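# Mount gear shaft between near station centres, meshed

## Task

Place the gear shaft so it is held between the centres of the closer station, with its gear meshing with the master gear.

## Robot and tools

Robot: two arms, left_arm (left hand) and right_arm (right hand, the mirror image). Base positions in the scene frame: left_arm (-0.043, +0.311, +0.001) m, turned about +0.7 degrees about z; right_arm (+0.020, -0.243, -0.002) m, turned about -1.3 degrees about z. Scene frame: origin at table height midway between the nominal bases, +z up, +x out over the table, left_arm on the +y side. A post stands on the floor behind the arms; do not hit it. Two reference images (FIVE-FINGER LEFT HAND pages) can be seen with show_instructions.

Hand point: a point fixed to the palm, about 0.05 m in front of it and 0.15 m from the wrist face. Its +z runs along straight fingers, +y out of the palm, +x across the palm away from the thumb on the right hand, toward the thumb on the left hand. Straight fingertips extend 0.06 to 0.07 m past the point along +z and sit 0.06 m behind it along -y. A wrist bracket on the little-finger side can collide with things.

execute_actions(actions, cameras): actions is a list of actions; each action is a list of up to 15 rows, one per 1/30 s step (a short action repeats its final row to step 15). Every row is a single flat list of 28 numbers, each in [-1, 1], covering both arms: left dx, dy, dz, rx, ry, rz; left little, ring, middle, index, thumb_bend, thumb_turn, force_limit, speed; then the same 14 for the right arm. dx..rz are offsets, not poses: they are measured from that arm's Hand target at the start of the action, along that arm's own base axes, and each row counts from that same start, not from the row before. Scale: 1.0 = 0.6 m for dx, dy, dz and 180 degrees for rx, ry, rz, which together form one rotation vector about the Hand target position. Repeating an offset in a new action moves further. Six zeros asks nothing new of an arm. Finger targets are absolute: +1 open/straight, -1 closed; thumb_turn +1 beside the palm, -1 opposite the fingers. force_limit maps -1..+1 to about 0..10 N at the fingertip (0..15 N for the two thumb motors); speed rises from near zero at -1 to full at +0.48 and stays full above. Hand numbers are never optional: to keep a hand unchanged repeat the last eight numbers you sent it (before any were sent, use hand_measured plus hand_force_limit and hand_speed). Camera images come back only for an empty actions list or when cameras names them.

move(target, speed, blend, blocking, cameras): target is one 28-number row or up to 15 such rows; every row's pose part is an offset from the Hand targets current when the move starts (not from the previous row), same axes and scale as above. The hand moves in a straight line; speed is top speed in m/s, 0.002 to 4.3, default 0.25 (turns up to twice that in rad/s), one value or one per row. blend in metres rounds corners of a row list; 0 stops at each. All paths finish together and are capped at 10 s. Moves do not avoid obstacles or the other arm; faster moves lag, stray and hit harder. blocking=false returns after about 0.5 s while the move goes on. The result adds a move: line (done, off_target, moving, held, fault, plus limits such as paced or held).

wait(seconds): 0 to 3600, sends nothing new. stop(): brakes a running move. zoom_image(camera, region): region [x0, y0, x1, y1] in pixels of that camera's latest image, at most 504 by 504. finished_scene(scene=1): ends the scene for good; the goal must hold with the robot let go.

Cameras: cam_high, cam_low, cam_left_wrist, cam_right_wrist, each 896x504; fixed cameras are in the scene frame, wrist cameras move with their arm.

Results: end_effector_position (m) and end_effector_quat_wxyz per arm, in that arm's base frame; Hand target is the last commanded pose after clipping, the reference for the next offsets. Resting 1 to 5 cm short (usually low) in free air is normal and not a contact; a fresh execute_actions call re-requests the target, or send the remaining gap as an offset. Orientation commands are clipped each step to 40 degrees from the measured orientation. Hand readings hand_measured, hand_stopped_by (moving, target, force, stalled, fault) and hand_load_n list six values in motor order; a load near 0 after grasping means the grip is lost. A closing finger stops at force_limit and locks; to squeeze harder raise force_limit and send a more-closed target; to loosen send a more-open one. Close slowly (speed -0.94 or below) for gentle grips. With the thumb opposed, the hand holds objects about 0.035 to 0.065 m thick, handles down to 0.025 m.

Avoid: dropping parts, even slightly; releasing moving parts; slamming or ramming fixed or heavy items; anything leaving the table (that fails); arms or hands pressing on each other (can end the scene); closing a hand on the other hand; excess finger load. Long holding, stretched reach or pushing into obstacles heats motors; at 100 °C the arm drops for 30 s or more, with MOTOR HOT warning at 85 °C. A loose object may get brief pushes from outside. Some arms sag under load. Joint ranges (rad): waist ±2.880, shoulder 0 to 3.142, elbow 0 to 3.019, wrist pitch -1.693 to 1.571, wrist yaw ±1.571, wrist roll ±2.094.

Each tool is called after "Emit:" as name(argument=value, ...) on one line, values as JSON.

Reference images:

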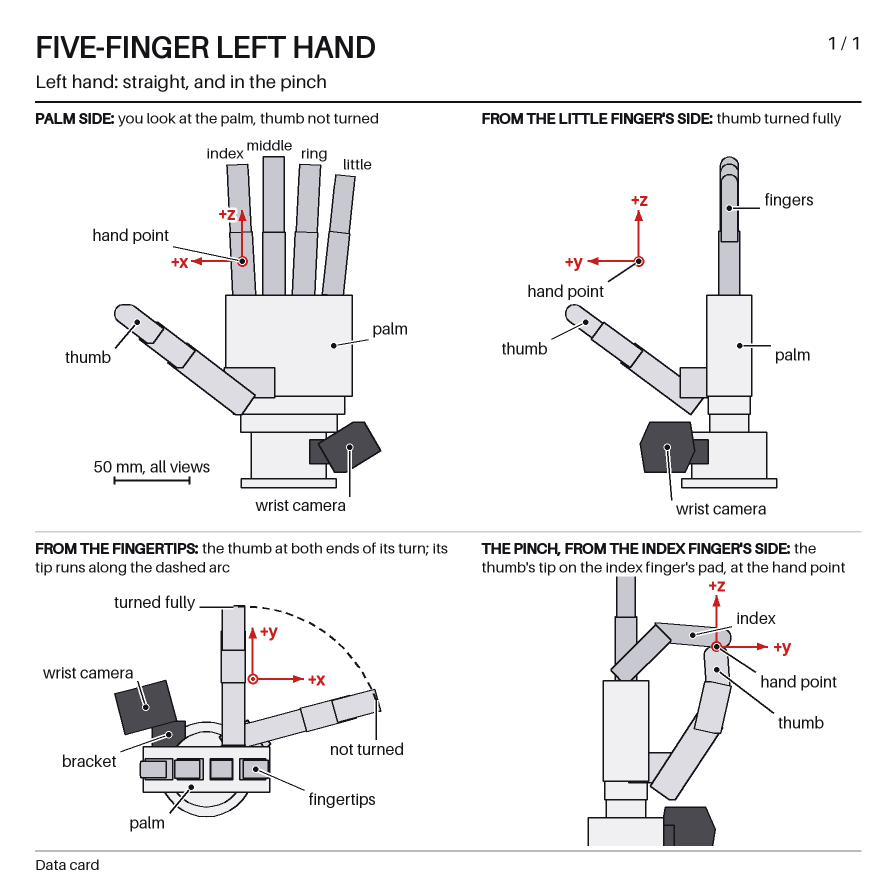

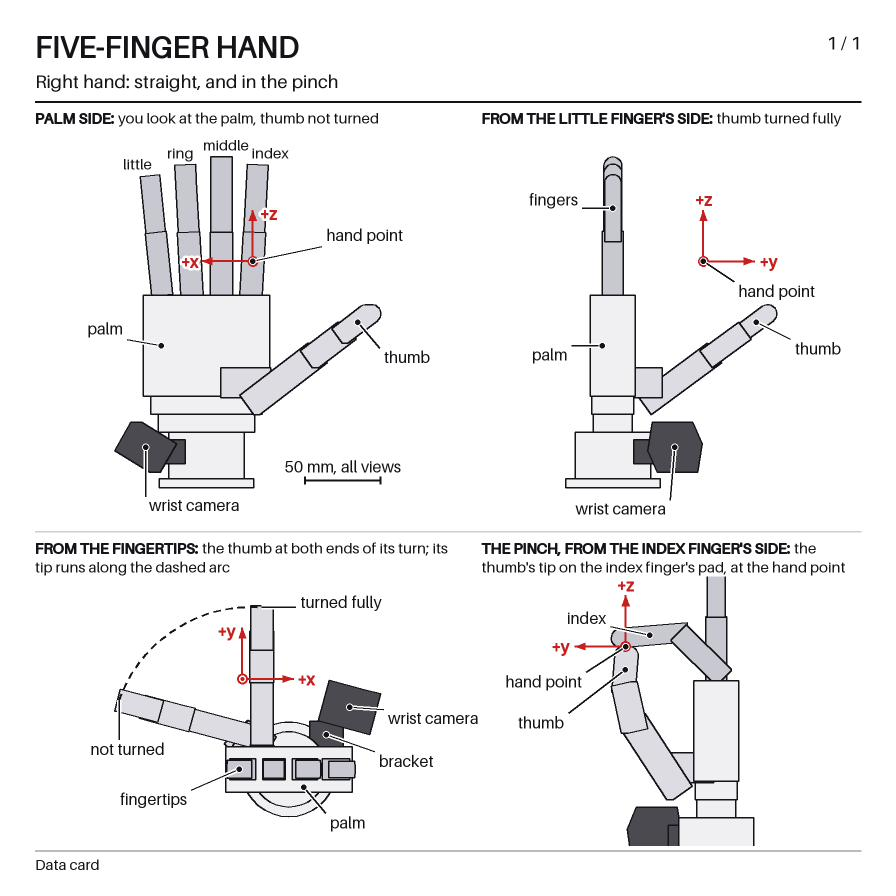

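## Session

Emit:
execute_actions(actions=[])

Scene clock: 0.00 s.
left_arm: end_effector_position=(+0.4567, -0.0900, +0.1845) hand_measured=(+1.000, +1.000, +1.000, +1.000, +1.000, +1.000) hand_load_n=(+0.0, +0.0, +0.0, +0.0, +0.0, +0.0) hand_stopped_by=(target, target, target, target, target, target) hand_force_limit=0.00 hand_speed=-0.80 end_effector_quat_wxyz=(+0.068, +0.949, -0.187, +0.245) | right_arm: end_effector_position=(+0.3640, +0.0524, +0.3491) hand_measured=(+1.000, +1.000, +1.000, +1.000, +1.000, +1.000) hand_load_n=(+0.0, +0.0, +0.0, +0.0, +0.0, +0.0) hand_stopped_by=(target, target, target, target, target, target) hand_force_limit=0.00 hand_speed=-0.80 end_effector_quat_wxyz=(-0.399, +0.728, -0.126, +0.543)
Joint positions: left_arm=[0.05 1.263 0.973 -0.825 0.245 -1.189] | right_arm=[-0.071 0.555 0.691 -0.243 -0.531 -0.821]
Joint velocities: within noise
Joint torques (N m): no reading
Motor temperatures (°C): left_arm=[30 31 33 31 31 30] | right_arm=[35 35 31 29 29 30]
Heat: left arm: hottest elbow 33 °C; right arm: hottest waist 35 °C.
Hand target: left_arm +0.4654, -0.0905, +0.1956; +0.068, +0.946, -0.185, +0.259 | right_arm +0.3655, +0.0530, +0.3665; -0.400, +0.720, -0.114, +0.556

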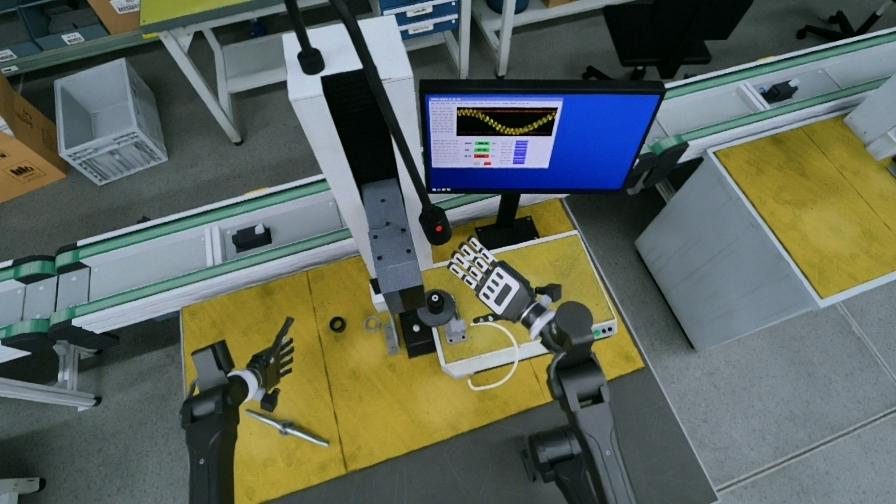

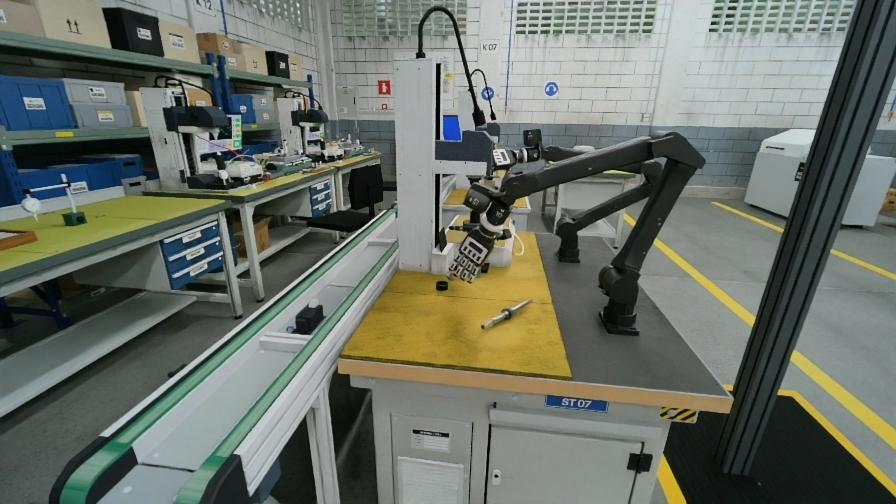

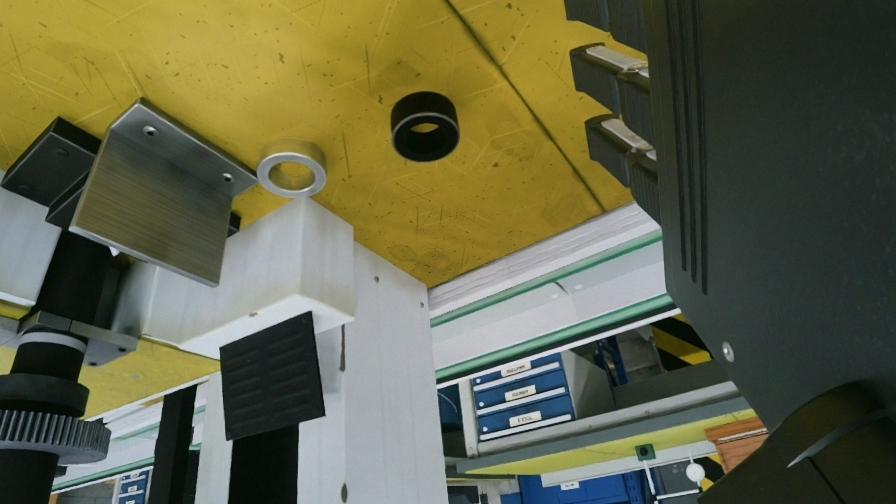

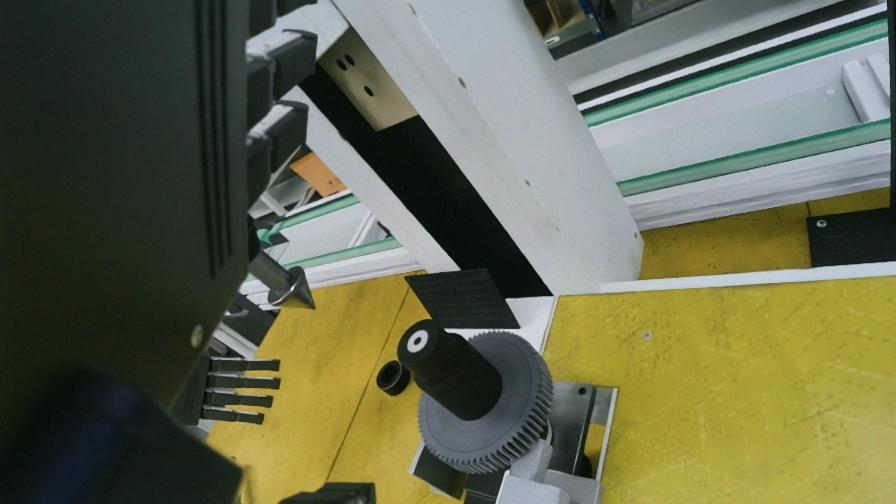

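Emit:
zoom_image(camera="cam_high", region=[340, 220, 640, 400])

Emit:
zoom_image(camera="cam_low", region=[380, 100, 620, 360])

Emit:
zoom_image(camera="cam_high", region=[180, 280, 420, 480])

Emit:
zoom_image(camera="cam_left_wrist", region=[0, 80, 360, 504])

Emit:
zoom_image(camera="cam_right_wrist", region=[180, 200, 640, 504])

Scaled by 1.680.

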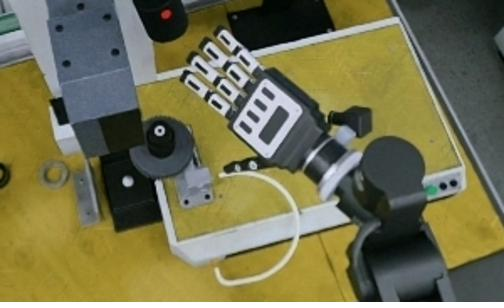

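Scaled by 1.938.

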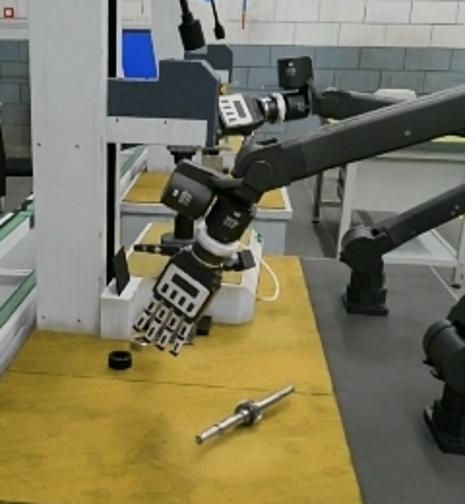

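Scaled by 2.100.

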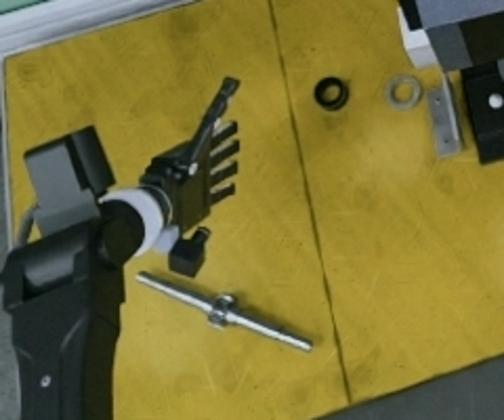

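Scaled by 1.189.

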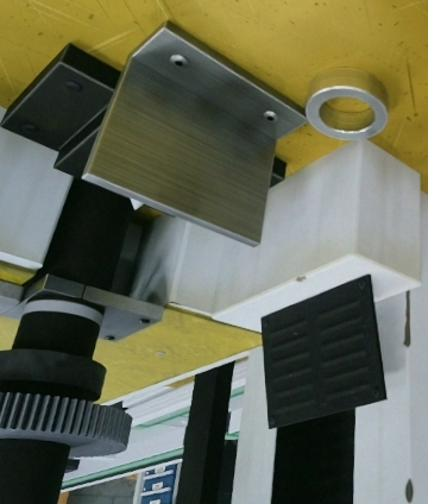

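Scaled by 1.096.

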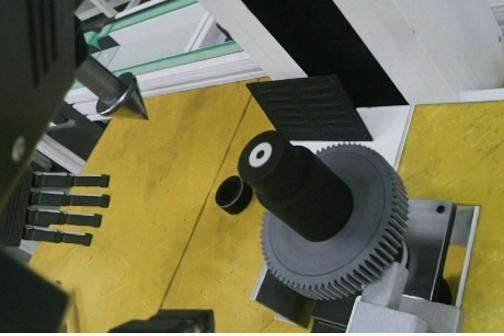

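Emit:
move(target=[-0.2,0.3,0.2,0,0,0,1,1,1,1,1,1,0,-0.8,0,0,0,0,0,0,1,1,1,1,1,1,0,-0.8], cameras=["all"])

Scene clock: 12.73 s.
left_arm: end_effector_position=(+0.3384, +0.0835, +0.3014) hand_measured=(+1.000, +1.000, +1.000, +1.000, +1.000, +1.000) hand_load_n=(+0.0, +0.0, +0.0, +0.0, +0.0, -0.5) hand_stopped_by=(target, target, target, target, target, target) hand_force_limit=0.00 hand_speed=-0.80 end_effector_quat_wxyz=(+0.076, +0.950, -0.179, +0.246) | right_arm: end_effector_position=(+0.3640, +0.0524, +0.3491) hand_measured=(+1.000, +1.000, +1.000, +1.000, +1.000, +1.000) hand_load_n=(+0.0, +0.0, +0.0, +0.0, +0.0, +0.0) hand_stopped_by=(target, target, target, target, target, target) hand_force_limit=0.00 hand_speed=-0.80 end_effector_quat_wxyz=(-0.399, +0.728, -0.126, +0.543)
Joint positions: left_arm=[0.659 1.122 1.179 -1.397 0.471 -0.594] | right_arm=[-0.071 0.555 0.691 -0.243 -0.531 -0.821]
Joint torques (N m): left_arm=[0.91 -5.13 10.52 0.24 0.68 0.08] | right_arm=[-1.38 -0.62 9.99 1.62 -0.03 -0.05]
Heat: left arm: hottest elbow 35 °C; right arm: hottest waist 35 °C.
Hand target: left_arm +0.3454, +0.0895, +0.3157; +0.068, +0.946, -0.185, +0.259 | right_arm +0.3655, +0.0530, +0.3665; -0.400, +0.720, -0.114, +0.556
Off the commanded pose: left_arm 0.017 m, 2 deg | right_arm 0.017 m, 2 deg.
move: off_target (left_arm)
cam_left_wrist: T_world_to_cam=[[0.5703, 0.81326, 0.11564, -0.29705], [0.36774, -0.37865, 0.84935, -0.34561], [0.73452, -0.44186, -0.51501, 0.06123]] pos_world=[0.25152, 0.13776, 0.35943]

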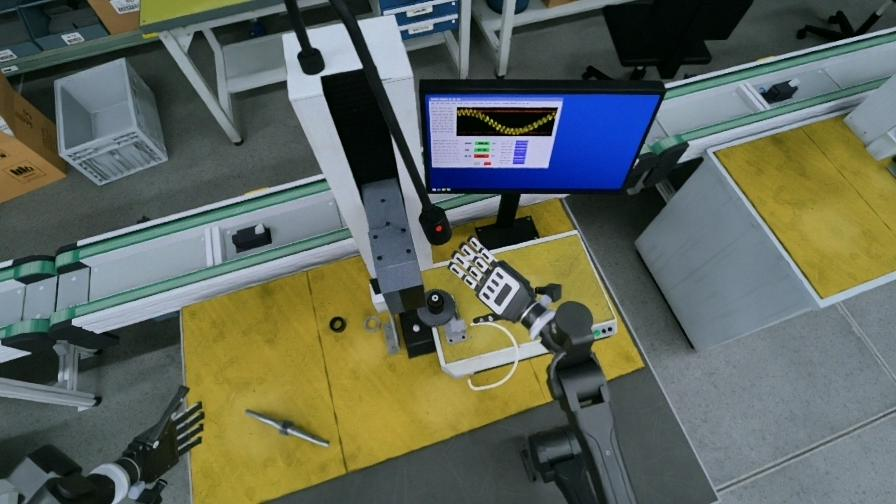

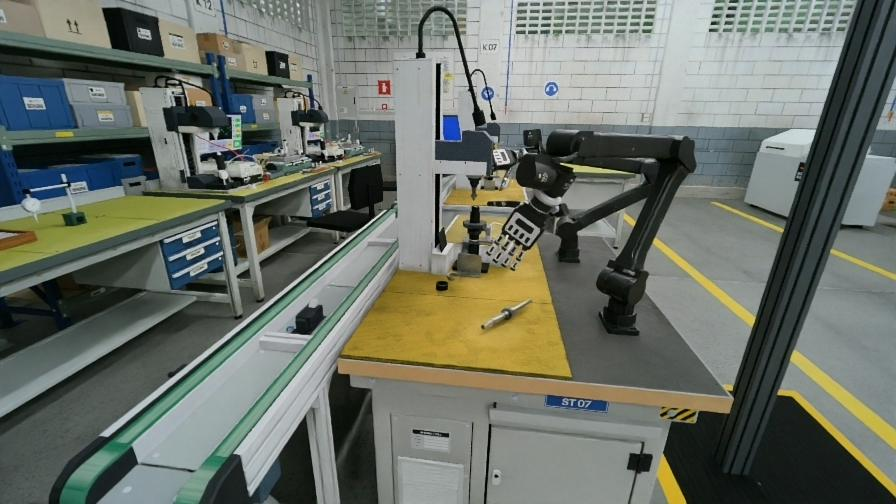

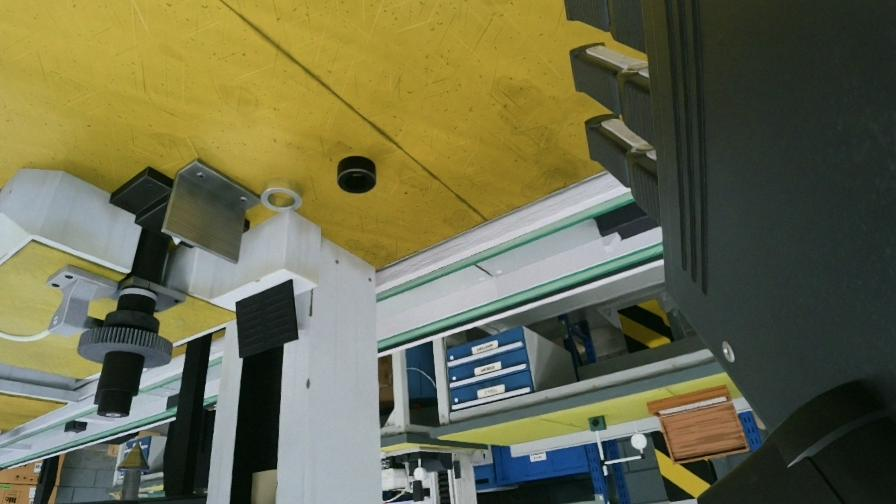

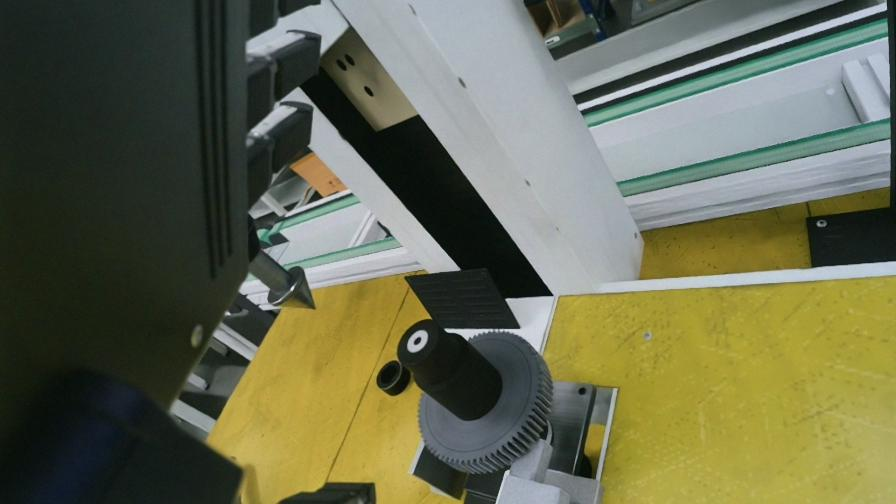

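Emit:
zoom_image(camera="cam_low", region=[380, 100, 600, 300])

Emit:
zoom_image(camera="cam_left_wrist", region=[0, 130, 320, 450])

Emit:
zoom_image(camera="cam_low", region=[440, 170, 560, 290])

Emit:
zoom_image(camera="cam_low", region=[460, 280, 560, 350])

Emit:
zoom_image(camera="cam_high", region=[220, 390, 350, 470])

Scaled by 2.291.

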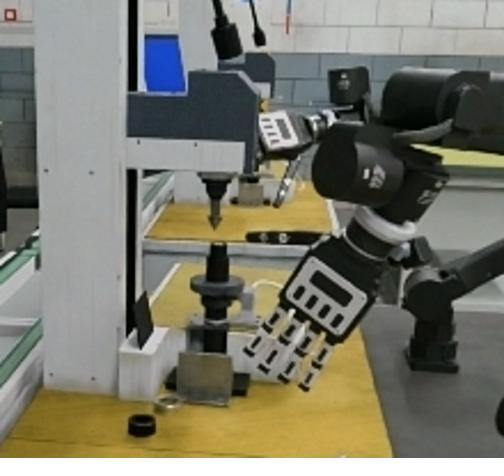

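Scaled by 1.575.

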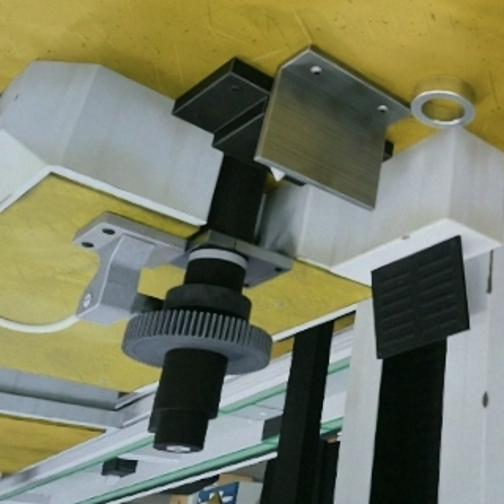

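Scaled by 4.200.

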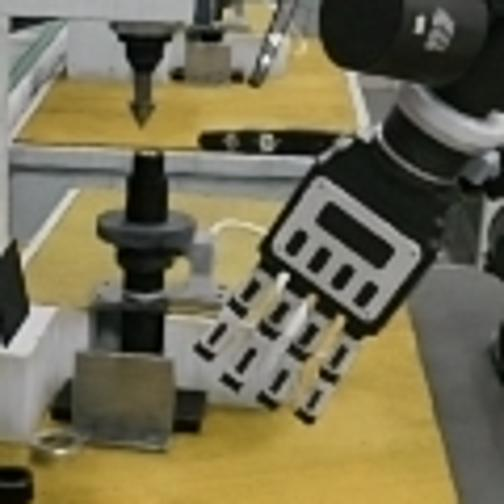

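Scaled by 5.040.

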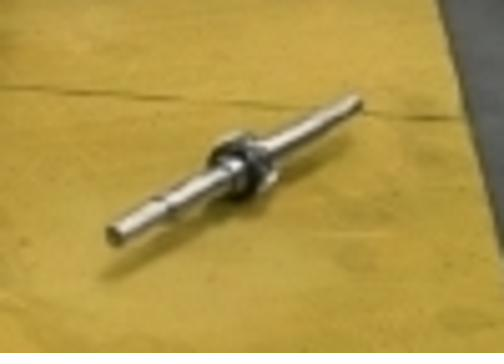

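Scaled by 3.877.

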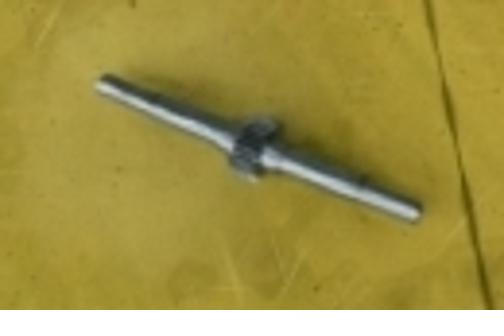

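Emit:
zoom_image(camera="cam_high", region=[350, 270, 490, 370])

Emit:
zoom_image(camera="cam_left_wrist", region=[60, 140, 320, 360])

Scaled by 3.600.

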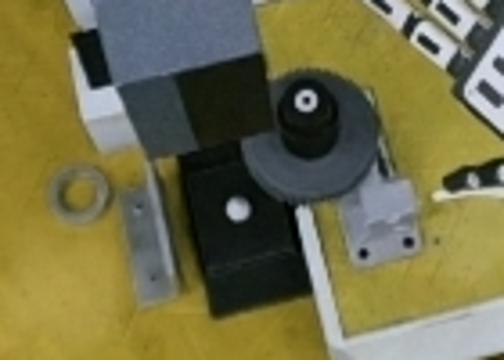

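Scaled by 1.938.

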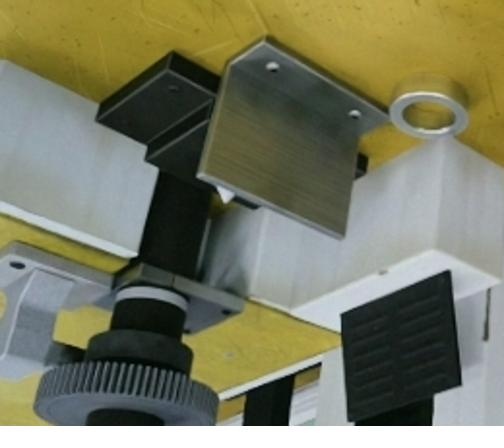

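Emit:
move(target=[-0.091,-0.473,-0.1,-0.155,-0.290,-0.0666,1,1,1,1,1,1,0,-0.8,0,0,0,0,0,0,1,1,1,1,1,1,0,-0.8], cameras=["all"])

Scene clock: 84.20 s.
left_arm: end_effector_position=(+0.2921, -0.1921, +0.2504) hand_measured=(+1.000, +1.000, +1.000, +1.000, +1.000, +1.000) hand_load_n=(+0.0, +0.0, +0.0, +0.0, +0.0, +0.0) hand_stopped_by=(target, target, target, target, target, target) hand_force_limit=0.00 hand_speed=-0.80 end_effector_quat_wxyz=(+0.214, +0.677, -0.227, +0.667) | right_arm: end_effector_position=(+0.3640, +0.0524, +0.3491) hand_measured=(+1.000, +1.000, +1.000, +1.000, +1.000, +1.000) hand_load_n=(+0.0, -0.5, +0.0, -0.5, +0.0, +0.0) hand_stopped_by=(target, target, target, target, target, target) hand_force_limit=0.00 hand_speed=-0.80 end_effector_quat_wxyz=(-0.399, +0.728, -0.126, +0.543)
Joint positions: left_arm=[-0.159 0.688 0.144 0.522 0.475 -1.548] | right_arm=[-0.071 0.555 0.691 -0.243 -0.531 -0.821]
Joint torques (N m): left_arm=[-0.26 0.15 7.2 2.56 -0.03 -0.3] | right_arm=[-1.38 -0.67 10.09 1.62 0 -0.04]
Motor temperatures (°C): left_arm=[30 31 46 31 32 30] | right_arm=[35 34 41 30 29 30]
Heat: left arm: hottest elbow 46 °C; right arm: hottest elbow 41 °C.
Hand target: left_arm +0.2908, -0.1943, +0.2557; +0.224, +0.670, -0.224, +0.671 | right_arm +0.3655, +0.0530, +0.3665; -0.400, +0.720, -0.114, +0.556
Off the commanded pose: left_arm 0.006 m, 1 deg | right_arm 0.017 m, 2 deg.
move: done
cam_left_wrist: T_world_to_cam=[[0.53991, 0.79083, 0.28824, -0.07926], [-0.53892, 0.06174, 0.84009, -0.03779], [0.64658, -0.60891, 0.45953, -0.30317]] pos_world=[0.21845, -0.11959, 0.19391]

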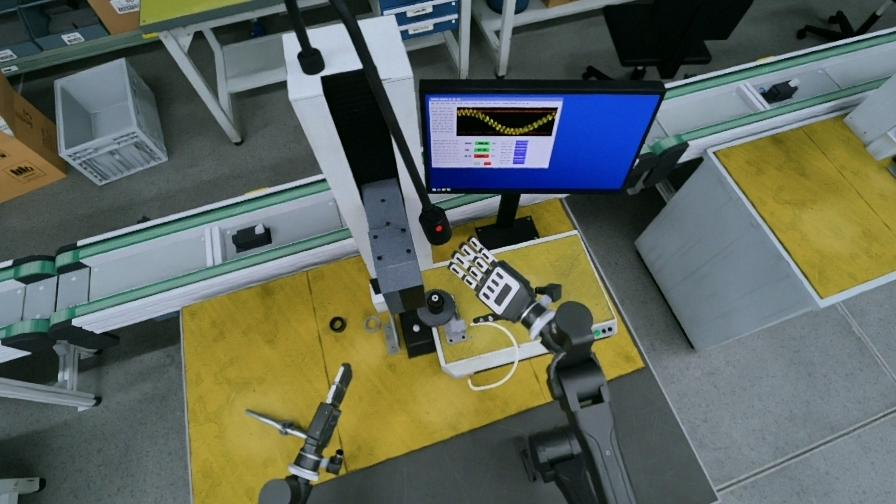

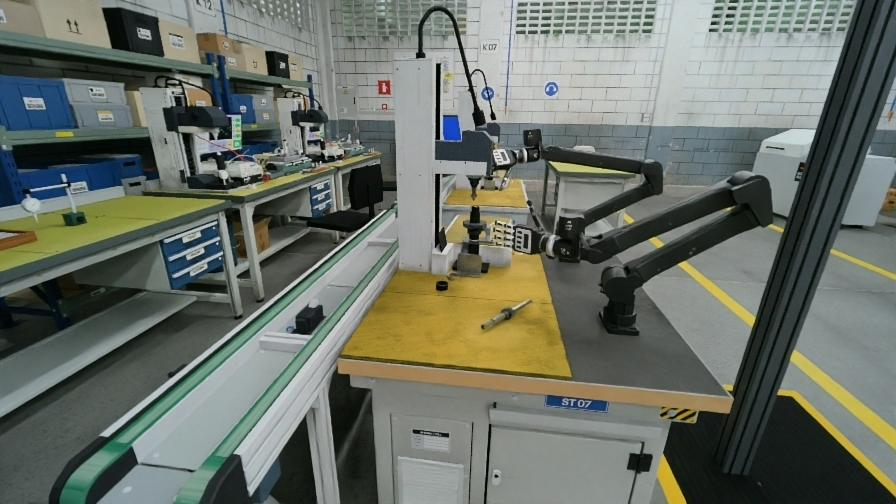

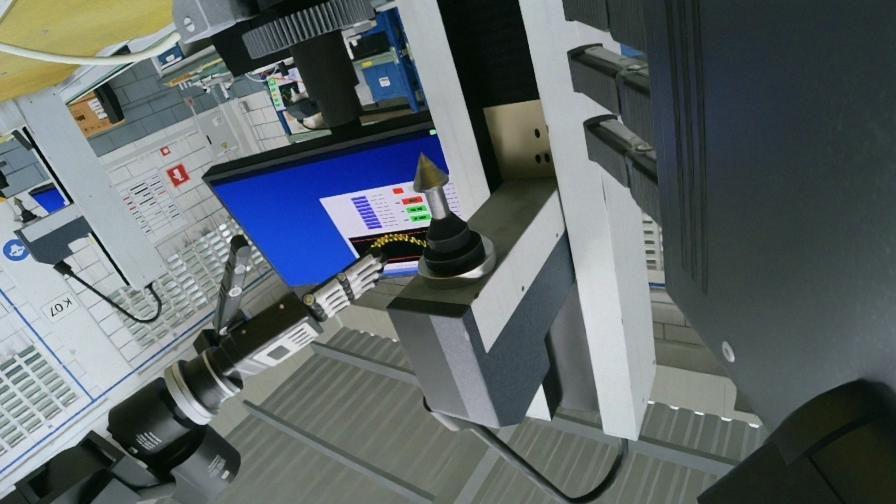

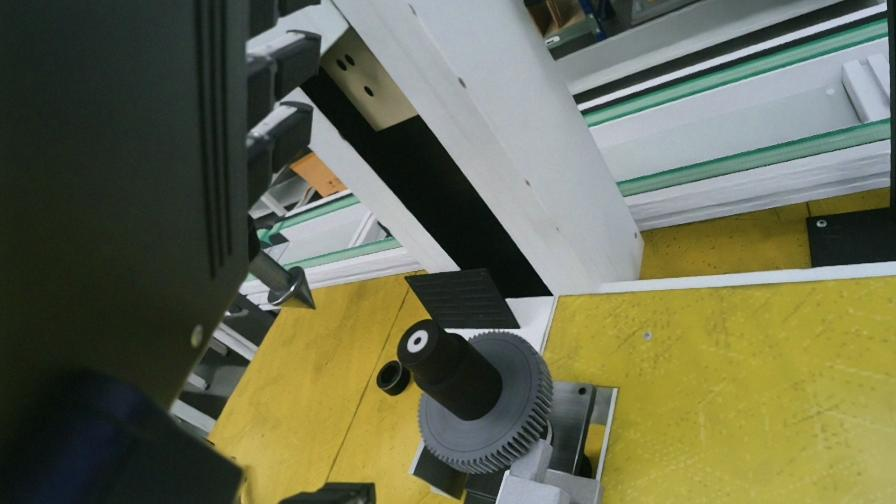

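Emit:
zoom_image(camera="cam_left_wrist", region=[370, 130, 590, 330])

Emit:
zoom_image(camera="cam_low", region=[430, 160, 530, 290])

Scaled by 2.291.

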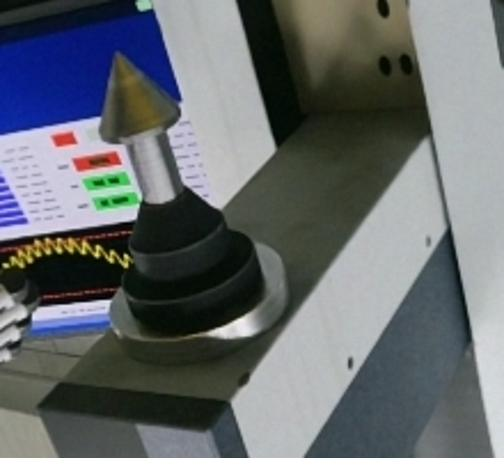

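Scaled by 3.877.

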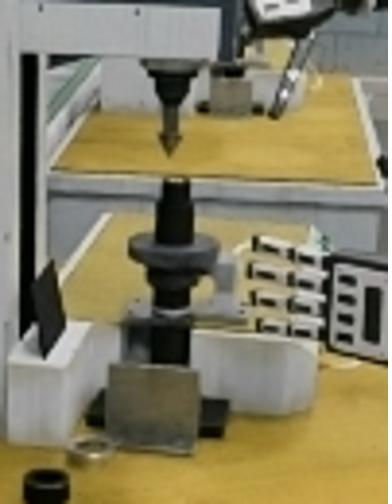

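Emit:
move(target=[-0.035,0.372,-0.14,0.455,-0.2165,-0.1186,1,1,1,1,1,1,0,-0.8,0,0,0,0,0,0,1,1,1,1,1,1,0,-0.8], cameras=["all"])

Scene clock: 110.60 s.
left_arm: end_effector_position=(+0.2607, +0.0195, +0.1580) hand_measured=(+1.000, +1.000, +1.000, +1.000, +1.000, +1.000) hand_load_n=(+0.0, +0.0, +0.0, +0.0, +0.0, +0.0) hand_stopped_by=(target, target, target, target, target, target) hand_force_limit=0.00 hand_speed=-0.80 end_effector_quat_wxyz=(+0.216, -0.372, +0.761, -0.487) | right_arm: end_effector_position=(+0.3640, +0.0524, +0.3491) hand_measured=(+1.000, +1.000, +1.000, +1.000, +1.000, +1.000) hand_load_n=(+0.0, +0.0, +0.0, +0.0, +0.0, +0.0) hand_stopped_by=(target, target, target, target, target, target) hand_force_limit=0.00 hand_speed=-0.80 end_effector_quat_wxyz=(-0.399, +0.728, -0.126, +0.543)
Joint positions: left_arm=[0.702 0.855 0.602 -0.978 1.093 1.156] | right_arm=[-0.071 0.555 0.691 -0.243 -0.531 -0.821]
Joint torques (N m): left_arm=[0.5 -1.44 10.24 0.31 0.8 0.09] | right_arm=[-0.85 -0.38 10.17 1.7 -0.02 -0.06]
Heat: left arm: hottest elbow 43 °C; right arm: hottest elbow 42 °C.
Hand target: left_arm +0.2698, +0.0289, +0.1716; +0.231, -0.363, +0.762, -0.484 | right_arm +0.3655, +0.0530, +0.3665; -0.400, +0.720, -0.114, +0.556
Off the commanded pose: left_arm 0.019 m, 2 deg | right_arm 0.017 m, 2 deg.
move: off_target (left_arm)
cam_left_wrist: T_world_to_cam=[[0.14027, -0.4314, 0.89119, -0.17015], [-0.95411, -0.29941, 0.00524, 0.25694], [0.26457, -0.85102, -0.45361, 0.13696]] pos_world=[0.23278, 0.12008, 0.21241]

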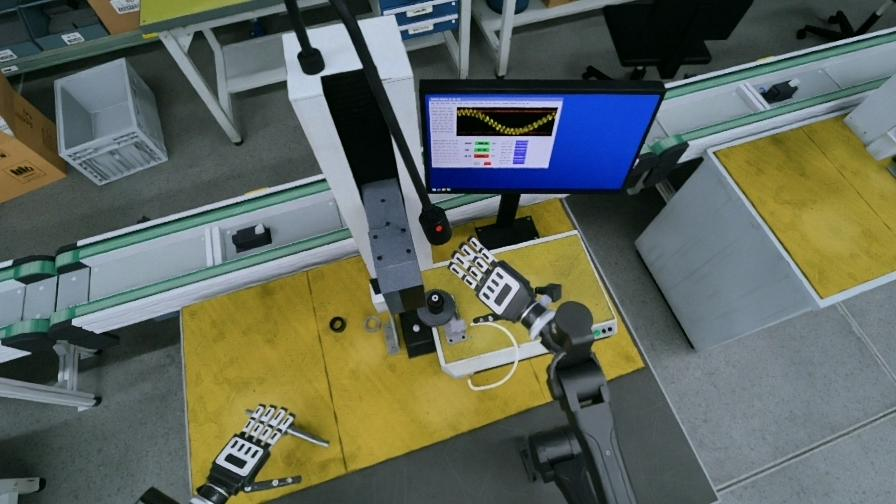

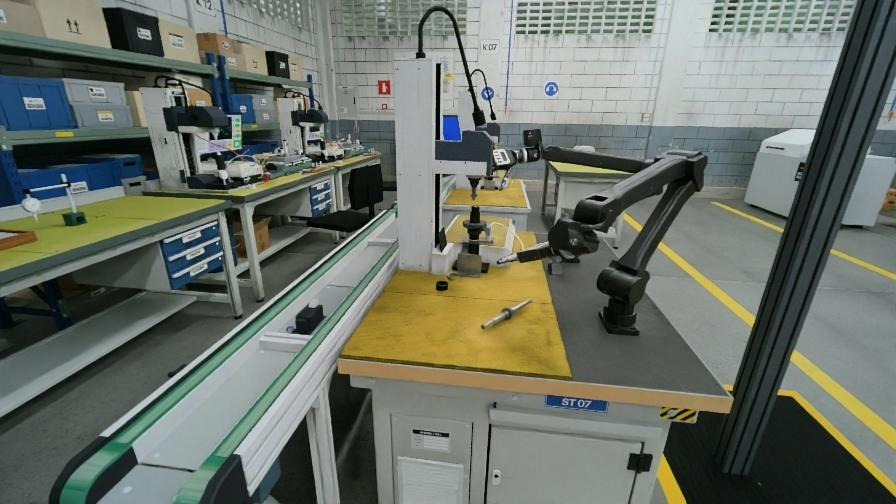

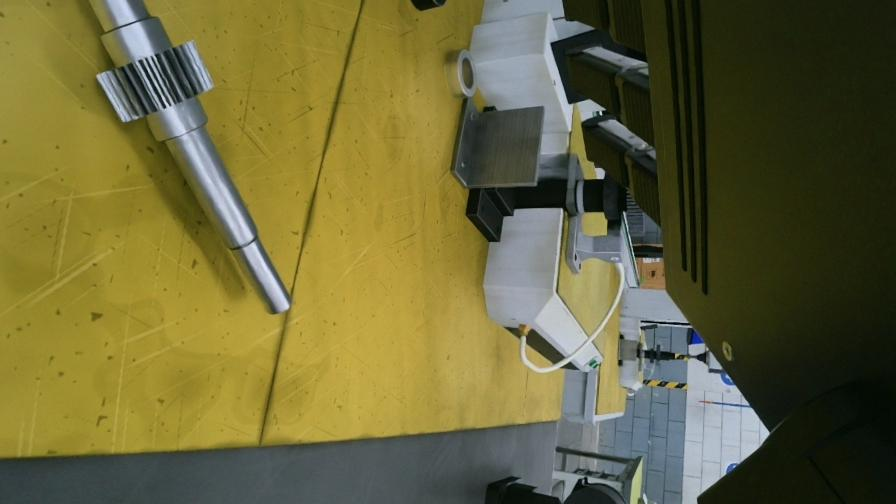

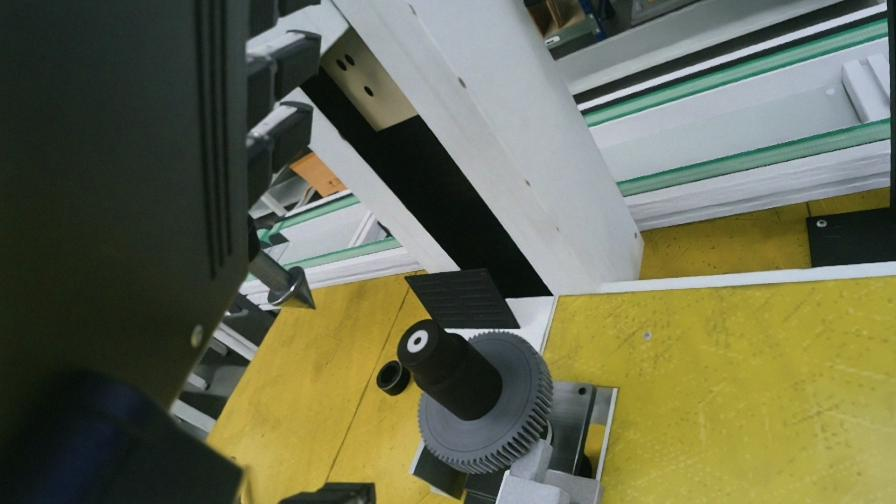

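Emit:
zoom_image(camera="cam_left_wrist", region=[60, 0, 320, 330])

Emit:
zoom_image(camera="cam_right_wrist", region=[370, 290, 620, 504])

Scaled by 1.527.

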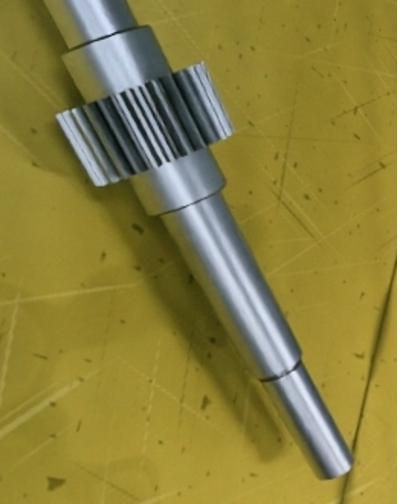

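Scaled by 2.016.

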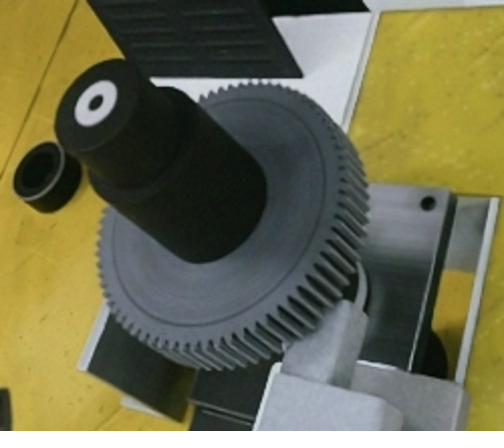

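Emit:
move(target=[0.039,-0.0385,-0.115,0,0,0,1,1,1,1,0.4,-1,0,-0.3,0,0,0,0,0,0,1,1,1,1,1,1,0,-0.8], speed=0.12, cameras=["cam_low","cam_high","cam_left_wrist"])

Emit:
zoom_image(camera="cam_left_wrist", region=[100, 0, 600, 500])

Scene clock: 137.67 s.
left_arm: end_effector_position=(+0.2896, +0.0062, +0.1026) hand_measured=(+1.000, +1.000, +1.000, +1.000, +0.400, -1.000) hand_load_n=(+0.0, +0.0, +0.0, +0.0, +0.0, +0.0) hand_stopped_by=(target, target, target, target, target, target) hand_force_limit=0.00 hand_speed=-0.30 end_effector_quat_wxyz=(+0.227, -0.366, +0.762, -0.484) | right_arm: end_effector_position=(+0.3640, +0.0524, +0.3491) hand_measured=(+1.000, +1.000, +1.000, +1.000, +1.000, +1.000) hand_load_n=(+0.0, +0.0, +0.0, -0.5, +0.0, +0.0) hand_stopped_by=(target, target, target, target, target, target) hand_force_limit=0.00 hand_speed=-0.80 end_effector_quat_wxyz=(-0.399, +0.728, -0.126, +0.543)
Joint positions: left_arm=[0.576 0.927 0.46 -0.531 1.035 0.918] | right_arm=[-0.071 0.555 0.691 -0.243 -0.531 -0.821]
Joint torques (N m): left_arm=[-0.38 -2.61 6.91 1.65 0.47 -0.26] | right_arm=[-1.38 -0.38 10.1 1.72 -0.01 -0.05]
Heat: left arm: hottest elbow 46 °C; right arm: hottest elbow 43 °C.
Hand target: left_arm +0.2932, +0.0058, +0.1027; +0.231, -0.363, +0.762, -0.484 | right_arm +0.3655, +0.0530, +0.3665; -0.400, +0.720, -0.114, +0.556
Off the commanded pose: left_arm 0.004 m, 1 deg | right_arm 0.017 m, 2 deg.
move: done
cam_left_wrist: T_world_to_cam=[[0.12377, -0.44569, 0.88659, -0.12532], [-0.95297, -0.30248, -0.01902, 0.28304], [0.27665, -0.84254, -0.46217, 0.09023]] pos_world=[0.26027, 0.10578, 0.15819]
Images, in order (width x height): cam_high 896x504, cam_low 896x504, cam_left_wrist 896x504.

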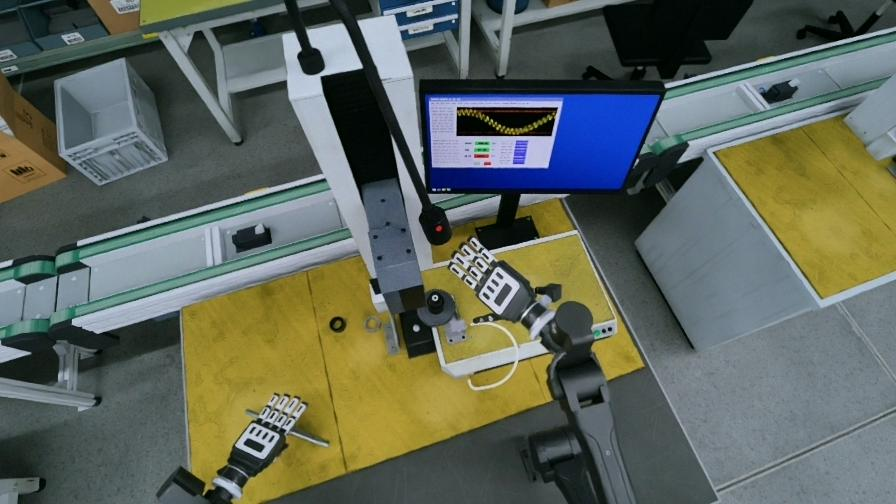

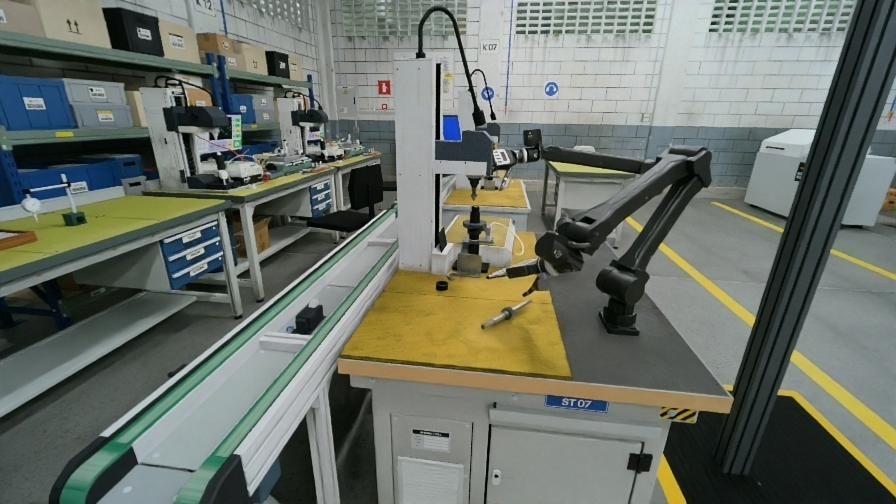

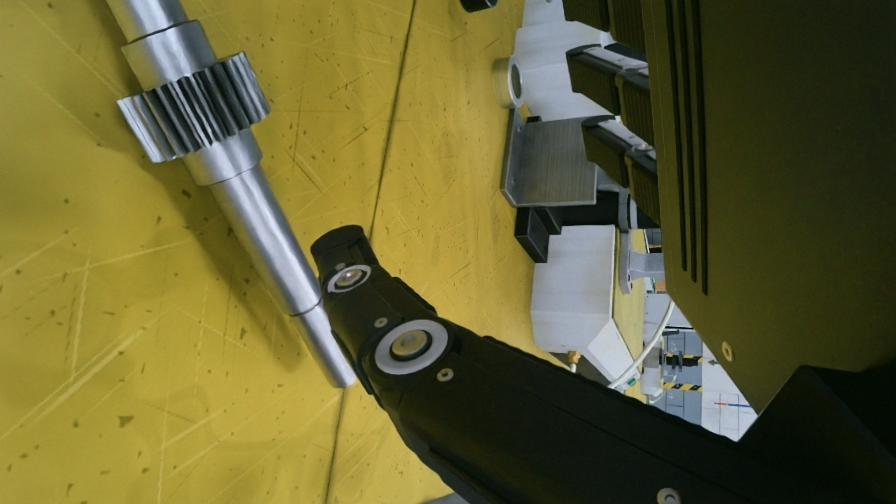

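Scaled by 1.008.

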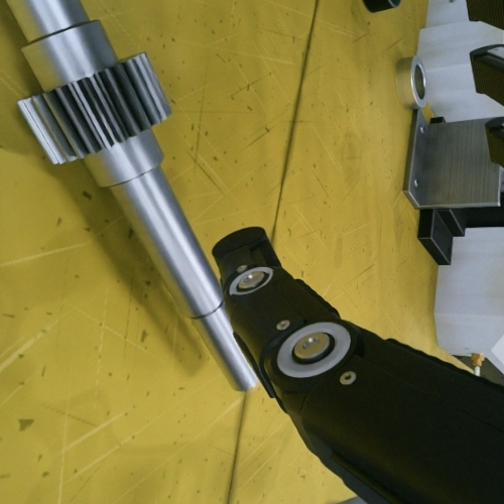

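Emit:
move(target=[-0.003,-0.021,-0.075,0,0,0,1,1,1,1,0.4,-1,0,-0.3,0,0,0,0,0,0,1,1,1,1,1,1,0,-0.8], speed=0.08, cameras=["cam_low","cam_left_wrist"])

Emit:
zoom_image(camera="cam_low", region=[460, 230, 600, 350])

Scene clock: 145.70 s.
left_arm: end_effector_position=(+0.2887, -0.0055, +0.0585) hand_measured=(+1.000, +1.000, +1.000, +1.000, +0.400, -1.000) hand_load_n=(+0.0, +0.0, +0.0, +0.0, +0.0, +0.0) hand_stopped_by=(target, target, target, target, target, target) hand_force_limit=0.00 hand_speed=-0.30 end_effector_quat_wxyz=(+0.230, -0.365, +0.762, -0.483) | right_arm: end_effector_position=(+0.3640, +0.0524, +0.3491) hand_measured=(+1.000, +1.000, +1.000, +1.000, +1.000, +1.000) hand_load_n=(+0.0, +0.0, +0.0, +0.0, +0.0, +0.0) hand_stopped_by=(target, target, target, target, target, target) hand_force_limit=0.00 hand_speed=-0.80 end_effector_quat_wxyz=(-0.399, +0.728, -0.126, +0.543)
Joint positions: left_arm=[0.533 0.997 0.352 -0.29 1.009 0.851] | right_arm=[-0.071 0.555 0.691 -0.243 -0.531 -0.821]
Joint torques (N m): left_arm=[-0.44 -2.26 6.27 1.8 0.46 -0.25] | right_arm=[-1.2 -0.21 10.07 1.7 -0.01 -0.03]
Heat: left arm: hottest elbow 45 °C; right arm: hottest elbow 43 °C.
Hand target: left_arm +0.2914, -0.0068, +0.0576; +0.231, -0.363, +0.762, -0.484 | right_arm +0.3655, +0.0530, +0.3665; -0.400, +0.720, -0.114, +0.556
Off the commanded pose: left_arm 0.003 m, 0 deg | right_arm 0.017 m, 2 deg.
move: done
cam_left_wrist: T_world_to_cam=[[0.12146, -0.44883, 0.88532, -0.09065], [-0.95257, -0.30345, -0.02315, 0.27789], [0.27904, -0.84052, -0.4644, 0.05965]] pos_world=[0.25907, 0.09378, 0.11439]

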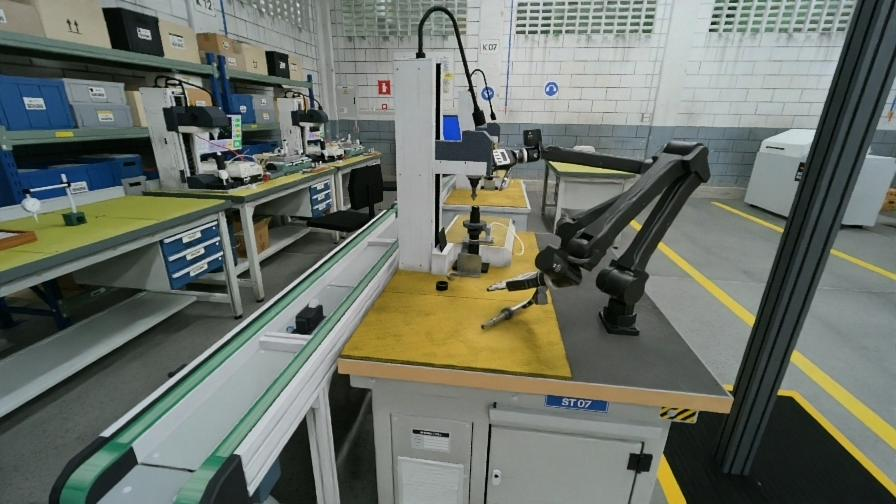

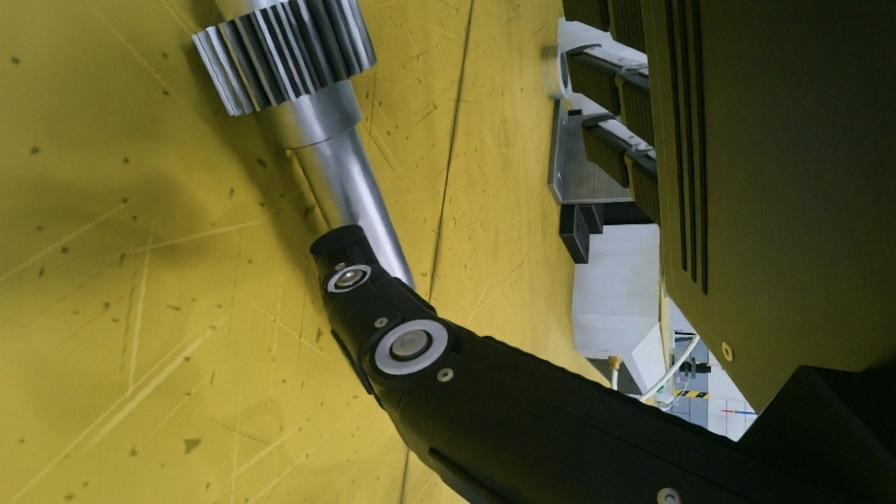

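Scaled by 3.600.

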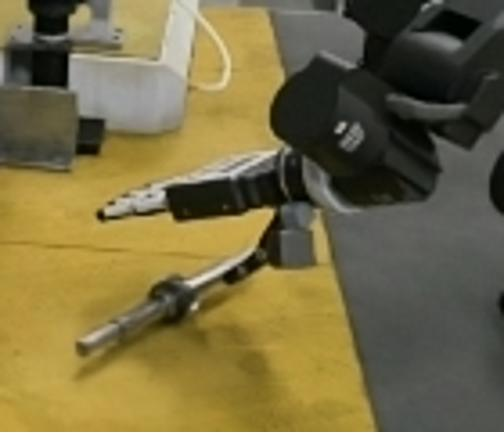

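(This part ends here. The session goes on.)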